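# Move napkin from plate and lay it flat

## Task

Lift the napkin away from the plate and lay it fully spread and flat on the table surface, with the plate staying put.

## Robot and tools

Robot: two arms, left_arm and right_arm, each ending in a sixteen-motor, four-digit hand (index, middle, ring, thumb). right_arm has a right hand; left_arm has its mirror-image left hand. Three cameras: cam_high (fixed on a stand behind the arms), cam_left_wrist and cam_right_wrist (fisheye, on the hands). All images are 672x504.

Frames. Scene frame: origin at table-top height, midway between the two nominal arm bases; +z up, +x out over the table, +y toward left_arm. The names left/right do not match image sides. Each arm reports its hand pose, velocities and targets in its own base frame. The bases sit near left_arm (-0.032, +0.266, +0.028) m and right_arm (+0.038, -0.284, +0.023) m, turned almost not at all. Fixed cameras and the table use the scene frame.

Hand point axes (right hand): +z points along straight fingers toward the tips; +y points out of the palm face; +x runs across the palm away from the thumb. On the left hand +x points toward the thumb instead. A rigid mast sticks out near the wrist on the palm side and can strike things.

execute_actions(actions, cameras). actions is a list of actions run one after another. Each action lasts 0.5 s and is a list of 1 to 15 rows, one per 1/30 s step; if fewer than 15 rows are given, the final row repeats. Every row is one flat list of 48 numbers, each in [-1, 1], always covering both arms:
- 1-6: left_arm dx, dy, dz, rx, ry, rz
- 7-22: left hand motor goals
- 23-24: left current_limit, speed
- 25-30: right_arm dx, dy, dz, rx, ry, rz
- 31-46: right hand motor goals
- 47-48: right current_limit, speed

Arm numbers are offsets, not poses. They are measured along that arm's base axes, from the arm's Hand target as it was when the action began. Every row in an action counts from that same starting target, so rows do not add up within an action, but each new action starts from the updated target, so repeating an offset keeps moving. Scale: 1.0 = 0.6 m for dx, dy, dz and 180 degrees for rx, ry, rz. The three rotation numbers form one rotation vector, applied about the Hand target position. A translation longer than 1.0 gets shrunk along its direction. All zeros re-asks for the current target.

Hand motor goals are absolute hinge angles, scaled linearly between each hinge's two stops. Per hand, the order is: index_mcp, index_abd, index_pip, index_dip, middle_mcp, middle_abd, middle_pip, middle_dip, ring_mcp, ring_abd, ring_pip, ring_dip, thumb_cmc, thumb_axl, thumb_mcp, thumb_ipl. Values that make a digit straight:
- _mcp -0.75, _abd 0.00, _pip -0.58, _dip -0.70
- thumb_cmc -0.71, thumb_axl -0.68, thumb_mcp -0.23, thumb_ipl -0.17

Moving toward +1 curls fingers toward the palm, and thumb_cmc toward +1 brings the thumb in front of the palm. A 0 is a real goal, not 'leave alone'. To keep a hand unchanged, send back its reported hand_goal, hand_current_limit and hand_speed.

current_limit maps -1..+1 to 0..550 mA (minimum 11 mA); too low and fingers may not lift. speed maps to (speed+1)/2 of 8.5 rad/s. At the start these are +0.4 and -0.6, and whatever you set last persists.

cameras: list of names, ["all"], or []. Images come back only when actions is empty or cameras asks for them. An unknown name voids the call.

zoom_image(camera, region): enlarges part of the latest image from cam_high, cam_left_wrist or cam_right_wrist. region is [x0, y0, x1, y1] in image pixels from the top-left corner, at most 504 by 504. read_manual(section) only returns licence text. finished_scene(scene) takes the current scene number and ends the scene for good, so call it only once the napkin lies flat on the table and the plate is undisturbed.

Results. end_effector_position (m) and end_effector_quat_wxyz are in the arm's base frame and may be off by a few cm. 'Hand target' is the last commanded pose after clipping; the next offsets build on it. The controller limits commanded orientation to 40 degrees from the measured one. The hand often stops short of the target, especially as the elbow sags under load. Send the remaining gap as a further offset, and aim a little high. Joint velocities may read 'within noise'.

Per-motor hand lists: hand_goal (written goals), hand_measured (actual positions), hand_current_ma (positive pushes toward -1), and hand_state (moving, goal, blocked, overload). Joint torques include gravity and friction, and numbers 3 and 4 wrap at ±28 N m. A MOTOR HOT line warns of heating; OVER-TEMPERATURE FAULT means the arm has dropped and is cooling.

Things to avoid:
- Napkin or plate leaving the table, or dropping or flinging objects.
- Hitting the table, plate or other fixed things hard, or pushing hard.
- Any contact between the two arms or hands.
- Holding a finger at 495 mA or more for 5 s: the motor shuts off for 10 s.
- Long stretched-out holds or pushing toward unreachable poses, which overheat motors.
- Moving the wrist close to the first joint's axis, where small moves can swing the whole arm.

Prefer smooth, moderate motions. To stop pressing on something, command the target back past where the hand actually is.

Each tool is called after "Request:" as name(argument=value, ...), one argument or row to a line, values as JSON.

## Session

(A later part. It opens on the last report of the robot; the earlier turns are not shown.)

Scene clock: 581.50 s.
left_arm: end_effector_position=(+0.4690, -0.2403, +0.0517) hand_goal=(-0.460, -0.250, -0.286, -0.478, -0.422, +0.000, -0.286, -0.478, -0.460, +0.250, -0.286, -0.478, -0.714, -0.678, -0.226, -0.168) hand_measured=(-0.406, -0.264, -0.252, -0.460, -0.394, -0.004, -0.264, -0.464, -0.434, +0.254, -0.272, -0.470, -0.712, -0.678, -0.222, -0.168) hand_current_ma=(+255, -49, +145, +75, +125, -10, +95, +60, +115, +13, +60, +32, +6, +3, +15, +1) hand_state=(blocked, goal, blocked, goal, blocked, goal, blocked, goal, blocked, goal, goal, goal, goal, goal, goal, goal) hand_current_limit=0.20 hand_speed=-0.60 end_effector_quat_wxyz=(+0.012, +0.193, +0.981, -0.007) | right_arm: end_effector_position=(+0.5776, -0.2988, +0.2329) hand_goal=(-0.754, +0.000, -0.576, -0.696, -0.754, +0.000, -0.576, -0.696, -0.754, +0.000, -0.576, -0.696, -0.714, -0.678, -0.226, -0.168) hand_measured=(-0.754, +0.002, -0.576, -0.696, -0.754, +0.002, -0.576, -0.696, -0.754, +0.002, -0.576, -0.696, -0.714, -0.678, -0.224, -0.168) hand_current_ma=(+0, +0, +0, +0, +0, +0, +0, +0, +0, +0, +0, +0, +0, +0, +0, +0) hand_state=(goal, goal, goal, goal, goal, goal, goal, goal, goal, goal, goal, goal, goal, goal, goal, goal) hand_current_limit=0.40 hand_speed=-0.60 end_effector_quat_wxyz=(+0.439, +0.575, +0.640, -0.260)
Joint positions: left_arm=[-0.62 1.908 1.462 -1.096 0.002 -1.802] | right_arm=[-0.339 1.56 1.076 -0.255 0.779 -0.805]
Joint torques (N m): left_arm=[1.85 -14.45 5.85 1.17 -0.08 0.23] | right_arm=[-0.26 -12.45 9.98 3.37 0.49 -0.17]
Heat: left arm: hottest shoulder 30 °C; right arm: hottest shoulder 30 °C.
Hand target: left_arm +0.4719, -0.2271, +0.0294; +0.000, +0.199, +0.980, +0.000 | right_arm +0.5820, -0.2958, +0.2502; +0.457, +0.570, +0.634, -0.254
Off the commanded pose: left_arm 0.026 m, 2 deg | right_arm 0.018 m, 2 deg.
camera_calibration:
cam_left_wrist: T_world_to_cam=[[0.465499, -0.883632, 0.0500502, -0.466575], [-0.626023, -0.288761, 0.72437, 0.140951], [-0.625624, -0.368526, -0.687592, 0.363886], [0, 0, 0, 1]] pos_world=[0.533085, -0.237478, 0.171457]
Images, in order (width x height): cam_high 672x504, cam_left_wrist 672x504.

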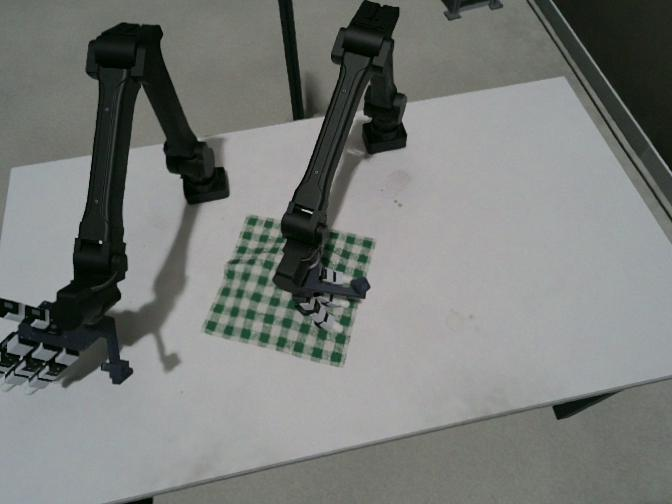

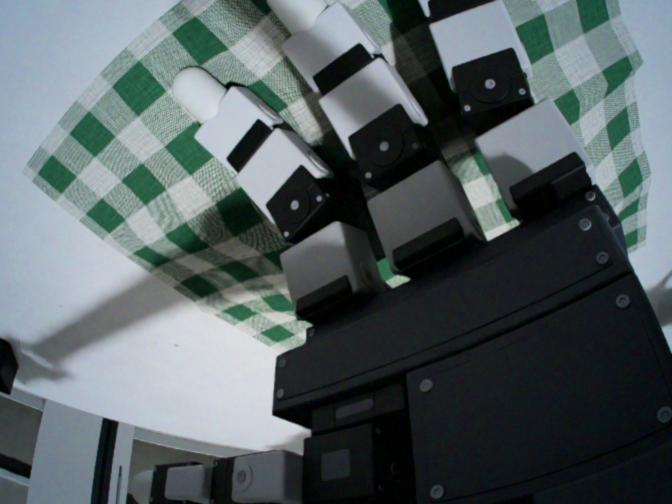

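Request:
execute_actions(
  actions=[
    [[0.009,0.06,0,0,0,0,-0.46,-0.25,-0.285,-0.478,-0.421,0,-0.285,-0.478,-0.46,0.25,-0.285,-0.478,-0.714,-0.678,-0.226,-0.168,0.2,-0.6,0,0,0,0,0,0,-0.754,0,-0.576,-0.696,-0.754,0,-0.576,-0.696,-0.754,0,-0.576,-0.696,-0.714,-0.678,-0.226,-0.168,0.4,-0.6]],
    [[0.009,0.06,0,0,0,0,-0.46,-0.25,-0.285,-0.478,-0.421,0,-0.285,-0.478,-0.46,0.25,-0.285,-0.478,-0.714,-0.678,-0.226,-0.168,0.2,-0.6,0,0,0,0,0,0,-0.754,0,-0.576,-0.696,-0.754,0,-0.576,-0.696,-0.754,0,-0.576,-0.696,-0.714,-0.678,-0.226,-0.168,0.4,-0.6]],
  ],
  cameras=["cam_high"],
)

Request:
zoom_image(
  camera="cam_high",
  region=[200, 200, 400, 380],
)

Scene clock: 598.67 s.
left_arm: end_effector_position=(+0.4847, -0.1655, +0.0513) hand_goal=(-0.460, -0.250, -0.286, -0.478, -0.422, +0.000, -0.286, -0.478, -0.460, +0.250, -0.286, -0.478, -0.714, -0.678, -0.226, -0.168) hand_measured=(-0.410, -0.264, -0.246, -0.456, -0.398, +0.004, -0.264, -0.464, -0.444, +0.260, -0.272, -0.470, -0.712, -0.678, -0.222, -0.168) hand_current_ma=(+242, -51, +172, +91, +109, +13, +94, +60, +68, +32, +56, +33, +6, +3, +15, +1) hand_state=(blocked, goal, blocked, blocked, blocked, goal, blocked, goal, goal, goal, goal, goal, goal, goal, goal, goal) hand_current_limit=0.20 hand_speed=-0.60 end_effector_quat_wxyz=(+0.016, +0.193, +0.981, -0.003) | right_arm: end_effector_position=(+0.5776, -0.2988, +0.2329) hand_goal=(-0.754, +0.000, -0.576, -0.696, -0.754, +0.000, -0.576, -0.696, -0.754, +0.000, -0.576, -0.696, -0.714, -0.678, -0.226, -0.168) hand_measured=(-0.754, +0.002, -0.576, -0.696, -0.754, +0.002, -0.576, -0.696, -0.754, +0.002, -0.576, -0.696, -0.714, -0.678, -0.224, -0.168) hand_current_ma=(+0, +0, +0, +0, +0, +0, +0, +0, +0, +0, +0, +0, +0, +0, +0, +0) hand_state=(goal, goal, goal, goal, goal, goal, goal, goal, goal, goal, goal, goal, goal, goal, goal, goal) hand_current_limit=0.40 hand_speed=-0.60 end_effector_quat_wxyz=(+0.439, +0.575, +0.640, -0.260)
Joint positions: left_arm=[-0.491 1.847 1.366 -1.058 -0.004 -1.673] | right_arm=[-0.339 1.56 1.076 -0.255 0.779 -0.805]
Joint torques (N m): left_arm=[1.49 -13.51 5.65 1.02 -0.17 0.18] | right_arm=[-0.21 -12.34 9.98 3.37 0.49 -0.17]
Heat: left arm: hottest shoulder 30 °C; right arm: hottest shoulder 30 °C.
Hand target: left_arm +0.4827, -0.1551, +0.0294; +0.000, +0.199, +0.980, +0.000 | right_arm +0.5820, -0.2958, +0.2502; +0.457, +0.570, +0.634, -0.254
Off the commanded pose: left_arm 0.024 m, 2 deg | right_arm 0.018 m, 2 deg.
Images, in order (width x height): cam_high 672x504.

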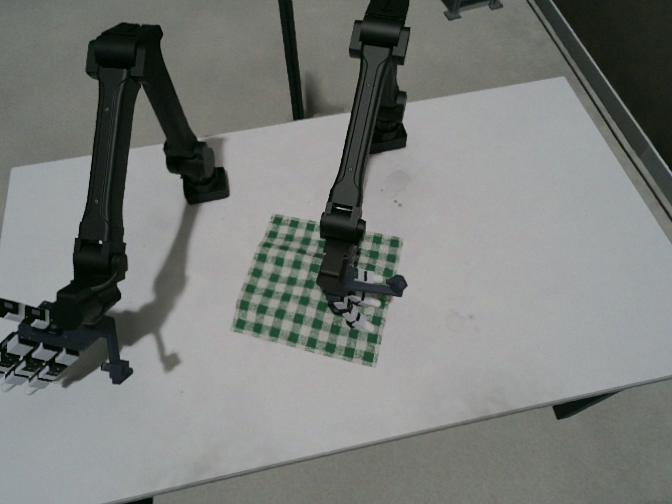

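Scaled by 2.520.

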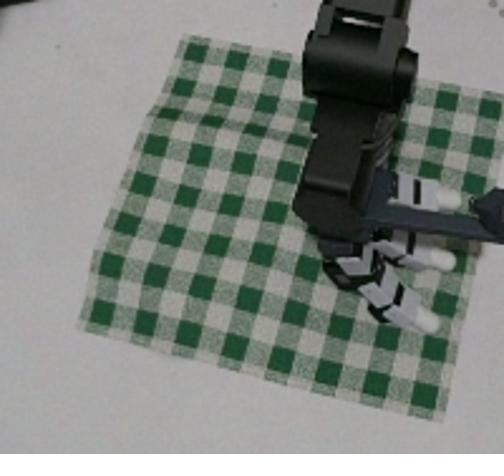

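Request:
execute_actions(
  actions=[
    [[0.009,0.07,0,0,0,0,-0.46,-0.25,-0.285,-0.478,-0.421,0,-0.285,-0.478,-0.46,0.25,-0.285,-0.478,-0.714,-0.678,-0.226,-0.168,0.2,-0.6,0,0,0,0,0,0,-0.754,0,-0.576,-0.696,-0.754,0,-0.576,-0.696,-0.754,0,-0.576,-0.696,-0.714,-0.678,-0.226,-0.168,0.4,-0.6]],
    [[0.009,0.07,0,0,0,0,-0.46,-0.25,-0.285,-0.478,-0.421,0,-0.285,-0.478,-0.46,0.25,-0.285,-0.478,-0.714,-0.678,-0.226,-0.168,0.2,-0.6,0,0,0,0,0,0,-0.754,0,-0.576,-0.696,-0.754,0,-0.576,-0.696,-0.754,0,-0.576,-0.696,-0.714,-0.678,-0.226,-0.168,0.4,-0.6]],
  ],
  cameras=["cam_high"],
)

Request:
zoom_image(
  camera="cam_high",
  region=[200, 200, 450, 390],
)

Scene clock: 612.53 s.
left_arm: end_effector_position=(+0.4977, -0.0794, +0.0517) hand_goal=(-0.460, -0.250, -0.286, -0.478, -0.422, +0.000, -0.286, -0.478, -0.460, +0.250, -0.286, -0.478, -0.714, -0.678, -0.226, -0.168) hand_measured=(-0.410, -0.264, -0.246, -0.456, -0.398, +0.004, -0.264, -0.464, -0.446, +0.260, -0.274, -0.470, -0.712, -0.678, -0.222, -0.168) hand_current_ma=(+242, -50, +178, +93, +106, +14, +94, +60, +57, +33, +46, +32, +6, +3, +15, +1) hand_state=(blocked, goal, blocked, blocked, blocked, goal, blocked, goal, goal, goal, goal, goal, goal, goal, goal, goal) hand_current_limit=0.20 hand_speed=-0.60 end_effector_quat_wxyz=(+0.017, +0.190, +0.982, -0.001) | right_arm: end_effector_position=(+0.5776, -0.2988, +0.2329) hand_goal=(-0.754, +0.000, -0.576, -0.696, -0.754, +0.000, -0.576, -0.696, -0.754, +0.000, -0.576, -0.696, -0.714, -0.678, -0.226, -0.168) hand_measured=(-0.754, +0.002, -0.576, -0.696, -0.754, +0.002, -0.576, -0.696, -0.754, +0.002, -0.576, -0.696, -0.714, -0.678, -0.224, -0.168) hand_current_ma=(+0, +0, +0, +0, +0, +0, +0, +0, +0, +0, +0, +0, +0, +0, +0, +0) hand_state=(goal, goal, goal, goal, goal, goal, goal, goal, goal, goal, goal, goal, goal, goal, goal, goal) hand_current_limit=0.40 hand_speed=-0.60 end_effector_quat_wxyz=(+0.439, +0.575, +0.640, -0.260)
Joint positions: left_arm=[-0.33 1.795 1.289 -1.03 -0.003 -1.518] | right_arm=[-0.339 1.56 1.076 -0.255 0.779 -0.805]
Joint torques (N m): left_arm=[1.32 -12.63 5.65 1.01 -0.17 0.22] | right_arm=[-0.21 -12.45 9.98 3.37 0.49 -0.17]
Heat: left arm: hottest shoulder 29 °C; right arm: hottest shoulder 30 °C.
Hand target: left_arm +0.4935, -0.0711, +0.0294; +0.000, +0.199, +0.980, +0.000 | right_arm +0.5820, -0.2958, +0.2502; +0.457, +0.570, +0.634, -0.254
Off the commanded pose: left_arm 0.024 m, 2 deg | right_arm 0.018 m, 2 deg.
Images, in order (width x height): cam_high 672x504.

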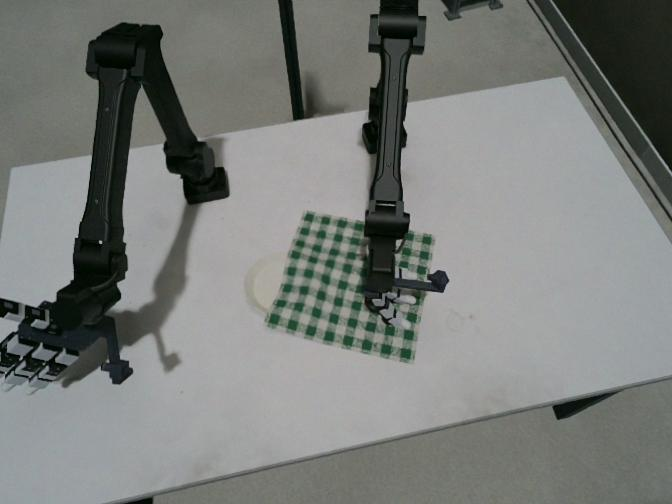

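Scaled by 2.016.

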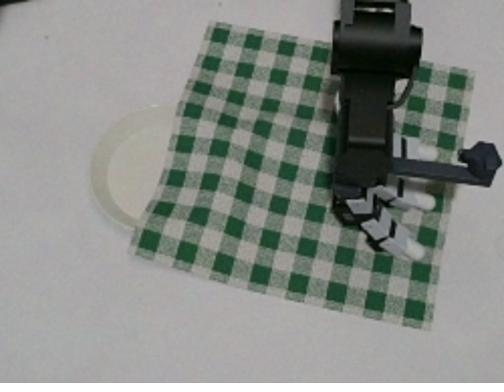

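Request:
execute_actions(
  actions=[
    [[0.007,0.07,0,0,0,0,-0.46,-0.25,-0.285,-0.478,-0.421,0,-0.285,-0.478,-0.46,0.25,-0.285,-0.478,-0.714,-0.678,-0.226,-0.168,0.2,-0.6,0,0,0,0,0,0,-0.754,0,-0.576,-0.696,-0.754,0,-0.576,-0.696,-0.754,0,-0.576,-0.696,-0.714,-0.678,-0.226,-0.168,0.4,-0.6]],
    [[0.007,0.07,0,0,0,0,-0.46,-0.25,-0.285,-0.478,-0.421,0,-0.285,-0.478,-0.46,0.25,-0.285,-0.478,-0.714,-0.678,-0.226,-0.168,0.2,-0.6,0,0,0,0,0,0,-0.754,0,-0.576,-0.696,-0.754,0,-0.576,-0.696,-0.754,0,-0.576,-0.696,-0.714,-0.678,-0.226,-0.168,0.4,-0.6]],
    [[0.007,0.07,0,0,0,0,-0.46,-0.25,-0.285,-0.478,-0.421,0,-0.285,-0.478,-0.46,0.25,-0.285,-0.478,-0.714,-0.678,-0.226,-0.168,0.2,-0.6,0,0,0,0,0,0,-0.754,0,-0.576,-0.696,-0.754,0,-0.576,-0.696,-0.754,0,-0.576,-0.696,-0.714,-0.678,-0.226,-0.168,0.4,-0.6]],
    [[0.007,0.07,0,0,0,0,-0.46,-0.25,-0.285,-0.478,-0.421,0,-0.285,-0.478,-0.46,0.25,-0.285,-0.478,-0.714,-0.678,-0.226,-0.168,0.2,-0.6,0,0,0,0,0,0,-0.754,0,-0.576,-0.696,-0.754,0,-0.576,-0.696,-0.754,0,-0.576,-0.696,-0.714,-0.678,-0.226,-0.168,0.4,-0.6]],
  ],
  cameras=["cam_high"],
)

Request:
zoom_image(
  camera="cam_high",
  region=[230, 190, 510, 400],
)

Scene clock: 641.90 s.
left_arm: end_effector_position=(+0.5128, +0.0915, +0.0522) hand_goal=(-0.460, -0.250, -0.286, -0.478, -0.422, +0.000, -0.286, -0.478, -0.460, +0.250, -0.286, -0.478, -0.714, -0.678, -0.226, -0.168) hand_measured=(-0.412, -0.254, -0.250, -0.462, -0.402, +0.002, -0.268, -0.464, -0.450, +0.254, -0.276, -0.470, -0.712, -0.678, -0.222, -0.168) hand_current_ma=(+232, -12, +157, +71, +85, +4, +75, +59, +45, +15, +40, +32, +5, +3, +15, +1) hand_state=(blocked, goal, blocked, goal, goal, goal, goal, goal, goal, goal, goal, goal, goal, goal, goal, goal) hand_current_limit=0.20 hand_speed=-0.60 end_effector_quat_wxyz=(+0.016, +0.191, +0.982, +0.005) | right_arm: end_effector_position=(+0.5776, -0.2988, +0.2329) hand_goal=(-0.754, +0.000, -0.576, -0.696, -0.754, +0.000, -0.576, -0.696, -0.754, +0.000, -0.576, -0.696, -0.714, -0.678, -0.226, -0.168) hand_measured=(-0.754, +0.002, -0.576, -0.696, -0.754, +0.002, -0.576, -0.696, -0.754, +0.002, -0.576, -0.696, -0.714, -0.678, -0.224, -0.168) hand_current_ma=(+0, +0, +0, +0, +0, +0, +0, +0, +0, +0, +0, +0, +0, +0, +0, +0) hand_state=(goal, goal, goal, goal, goal, goal, goal, goal, goal, goal, goal, goal, goal, goal, goal, goal) hand_current_limit=0.40 hand_speed=-0.60 end_effector_quat_wxyz=(+0.439, +0.575, +0.640, -0.260)
Joint positions: left_arm=[0.008 1.767 1.248 -1.018 -0.004 -1.179] | right_arm=[-0.339 1.56 1.076 -0.255 0.779 -0.805]
Joint torques (N m): left_arm=[1.14 -11.46 6.74 0.95 -0.19 0.2] | right_arm=[-0.15 -12.4 9.96 3.37 0.48 -0.17]
Heat: left arm: hottest shoulder 29 °C; right arm: hottest shoulder 30 °C.
Hand target: left_arm +0.5103, +0.0969, +0.0294; +0.000, +0.199, +0.980, +0.000 | right_arm +0.5820, -0.2958, +0.2502; +0.457, +0.570, +0.634, -0.254
Off the commanded pose: left_arm 0.024 m, 2 deg | right_arm 0.018 m, 2 deg.
Images, in order (width x height): cam_high 672x504.

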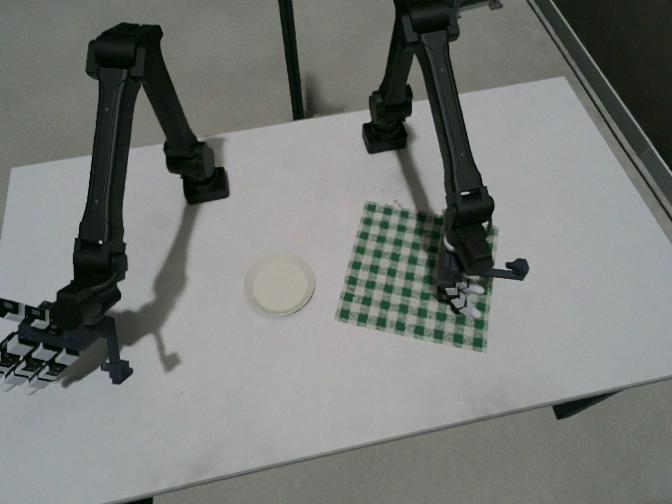

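Scaled by 1.800.

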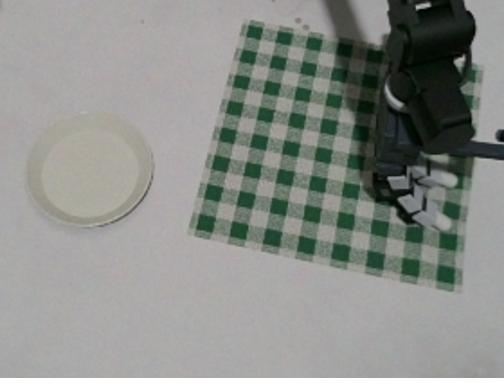

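Request:
execute_actions(
  actions=[
    [[0,0,0.035,0,0,0,-0.46,-0.25,-0.285,-0.478,-0.421,0,-0.285,-0.478,-0.46,0.25,-0.285,-0.478,-0.714,-0.678,-0.226,-0.168,0.2,-0.6,0,0,0,0,0,0,-0.754,0,-0.576,-0.696,-0.754,0,-0.576,-0.696,-0.754,0,-0.576,-0.696,-0.714,-0.678,-0.226,-0.168,0.4,-0.6]],
    [[0,0,0.06,0,0,0,-0.46,-0.25,-0.285,-0.478,-0.421,0,-0.285,-0.478,-0.46,0.25,-0.285,-0.478,-0.714,-0.678,-0.226,-0.168,0.2,-0.6,0,0,0,0,0,0,-0.754,0,-0.576,-0.696,-0.754,0,-0.576,-0.696,-0.754,0,-0.576,-0.696,-0.714,-0.678,-0.226,-0.168,0.4,-0.6]],
    [[0,0.1,0.06,0,0,0,-0.46,-0.25,-0.285,-0.478,-0.421,0,-0.285,-0.478,-0.46,0.25,-0.285,-0.478,-0.714,-0.678,-0.226,-0.168,0.2,-0.6,0,0,0,0,0,0,-0.754,0,-0.576,-0.696,-0.754,0,-0.576,-0.696,-0.754,0,-0.576,-0.696,-0.714,-0.678,-0.226,-0.168,0.4,-0.6]],
    [[0,0.13,0.0,0,0,0,-0.46,-0.25,-0.285,-0.478,-0.421,0,-0.285,-0.478,-0.46,0.25,-0.285,-0.478,-0.714,-0.678,-0.226,-0.168,0.2,-0.6,0,0,0,0,0,0,-0.754,0,-0.576,-0.696,-0.754,0,-0.576,-0.696,-0.754,0,-0.576,-0.696,-0.714,-0.678,-0.226,-0.168,0.4,-0.6]],
    [[0,0.13,0.0,0,0,0,-0.46,-0.25,-0.285,-0.478,-0.421,0,-0.285,-0.478,-0.46,0.25,-0.285,-0.478,-0.714,-0.678,-0.226,-0.168,0.2,-0.6,0,0,0,0,0,0,-0.754,0,-0.576,-0.696,-0.754,0,-0.576,-0.696,-0.754,0,-0.576,-0.696,-0.714,-0.678,-0.226,-0.168,0.4,-0.6]],
  ],
  cameras=["cam_high"],
)

Request:
zoom_image(
  camera="cam_high",
  region=[230, 190, 510, 400],
)

Scene clock: 665.87 s.
left_arm: end_effector_position=(+0.4912, +0.3031, +0.1079) hand_goal=(-0.460, -0.250, -0.286, -0.478, -0.422, +0.000, -0.286, -0.478, -0.460, +0.250, -0.286, -0.478, -0.714, -0.678, -0.226, -0.168) hand_measured=(-0.464, -0.250, -0.286, -0.476, -0.426, +0.002, -0.286, -0.476, -0.464, +0.252, -0.286, -0.476, -0.714, -0.678, -0.222, -0.168) hand_current_ma=(-16, +1, +2, +10, -18, +7, +1, +10, -16, +4, +2, +9, -1, +3, +16, +1) hand_state=(goal, goal, goal, goal, goal, goal, goal, goal, goal, goal, goal, goal, goal, goal, goal, goal) hand_current_limit=0.20 hand_speed=-0.60 end_effector_quat_wxyz=(-0.014, +0.190, +0.982, -0.011) | right_arm: end_effector_position=(+0.5776, -0.2988, +0.2329) hand_goal=(-0.754, +0.000, -0.576, -0.696, -0.754, +0.000, -0.576, -0.696, -0.754, +0.000, -0.576, -0.696, -0.714, -0.678, -0.226, -0.168) hand_measured=(-0.754, +0.002, -0.576, -0.696, -0.754, +0.002, -0.576, -0.696, -0.754, +0.002, -0.576, -0.696, -0.714, -0.678, -0.224, -0.168) hand_current_ma=(+0, +0, +0, +0, +0, +0, +0, +0, +0, +0, +0, +0, +0, +0, +0, +0) hand_state=(goal, goal, goal, goal, goal, goal, goal, goal, goal, goal, goal, goal, goal, goal, goal, goal) hand_current_limit=0.40 hand_speed=-0.60 end_effector_quat_wxyz=(+0.439, +0.575, +0.640, -0.260)
Joint positions: left_arm=[0.423 1.803 1.465 -1.268 0.002 -0.765] | right_arm=[-0.339 1.56 1.076 -0.255 0.779 -0.805]
Joint torques (N m): left_arm=[0.5 -14.33 13.22 0.05 -0.16 0.1] | right_arm=[-0.21 -12.34 9.98 3.38 0.49 -0.17]
Heat: left arm: hottest shoulder 29 °C; right arm: hottest shoulder 30 °C.
Hand target: left_arm +0.5103, +0.3129, +0.1224; +0.000, +0.199, +0.980, +0.000 | right_arm +0.5820, -0.2958, +0.2502; +0.457, +0.570, +0.634, -0.254
Off the commanded pose: left_arm 0.026 m, 2 deg | right_arm 0.018 m, 2 deg.
Images, in order (width x height): cam_high 672x504.

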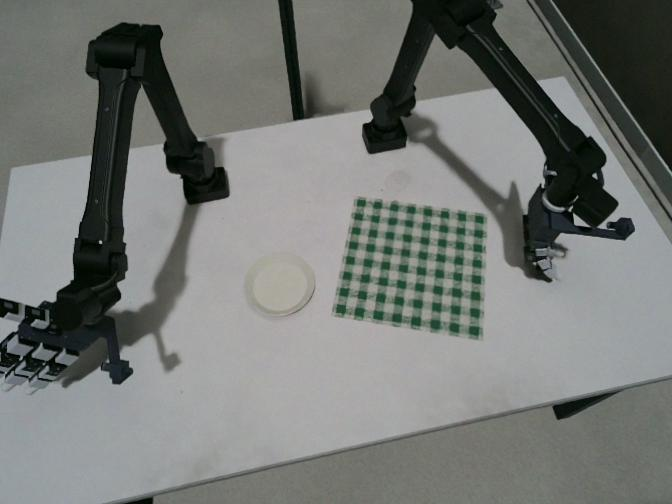

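Scaled by 1.800.

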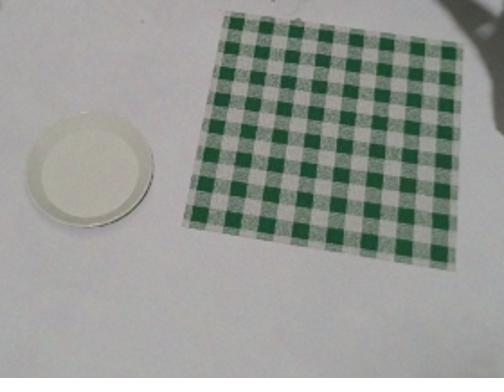

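Request:
finished_scene(
  scene=1,
)

The scene is finished: the task was done.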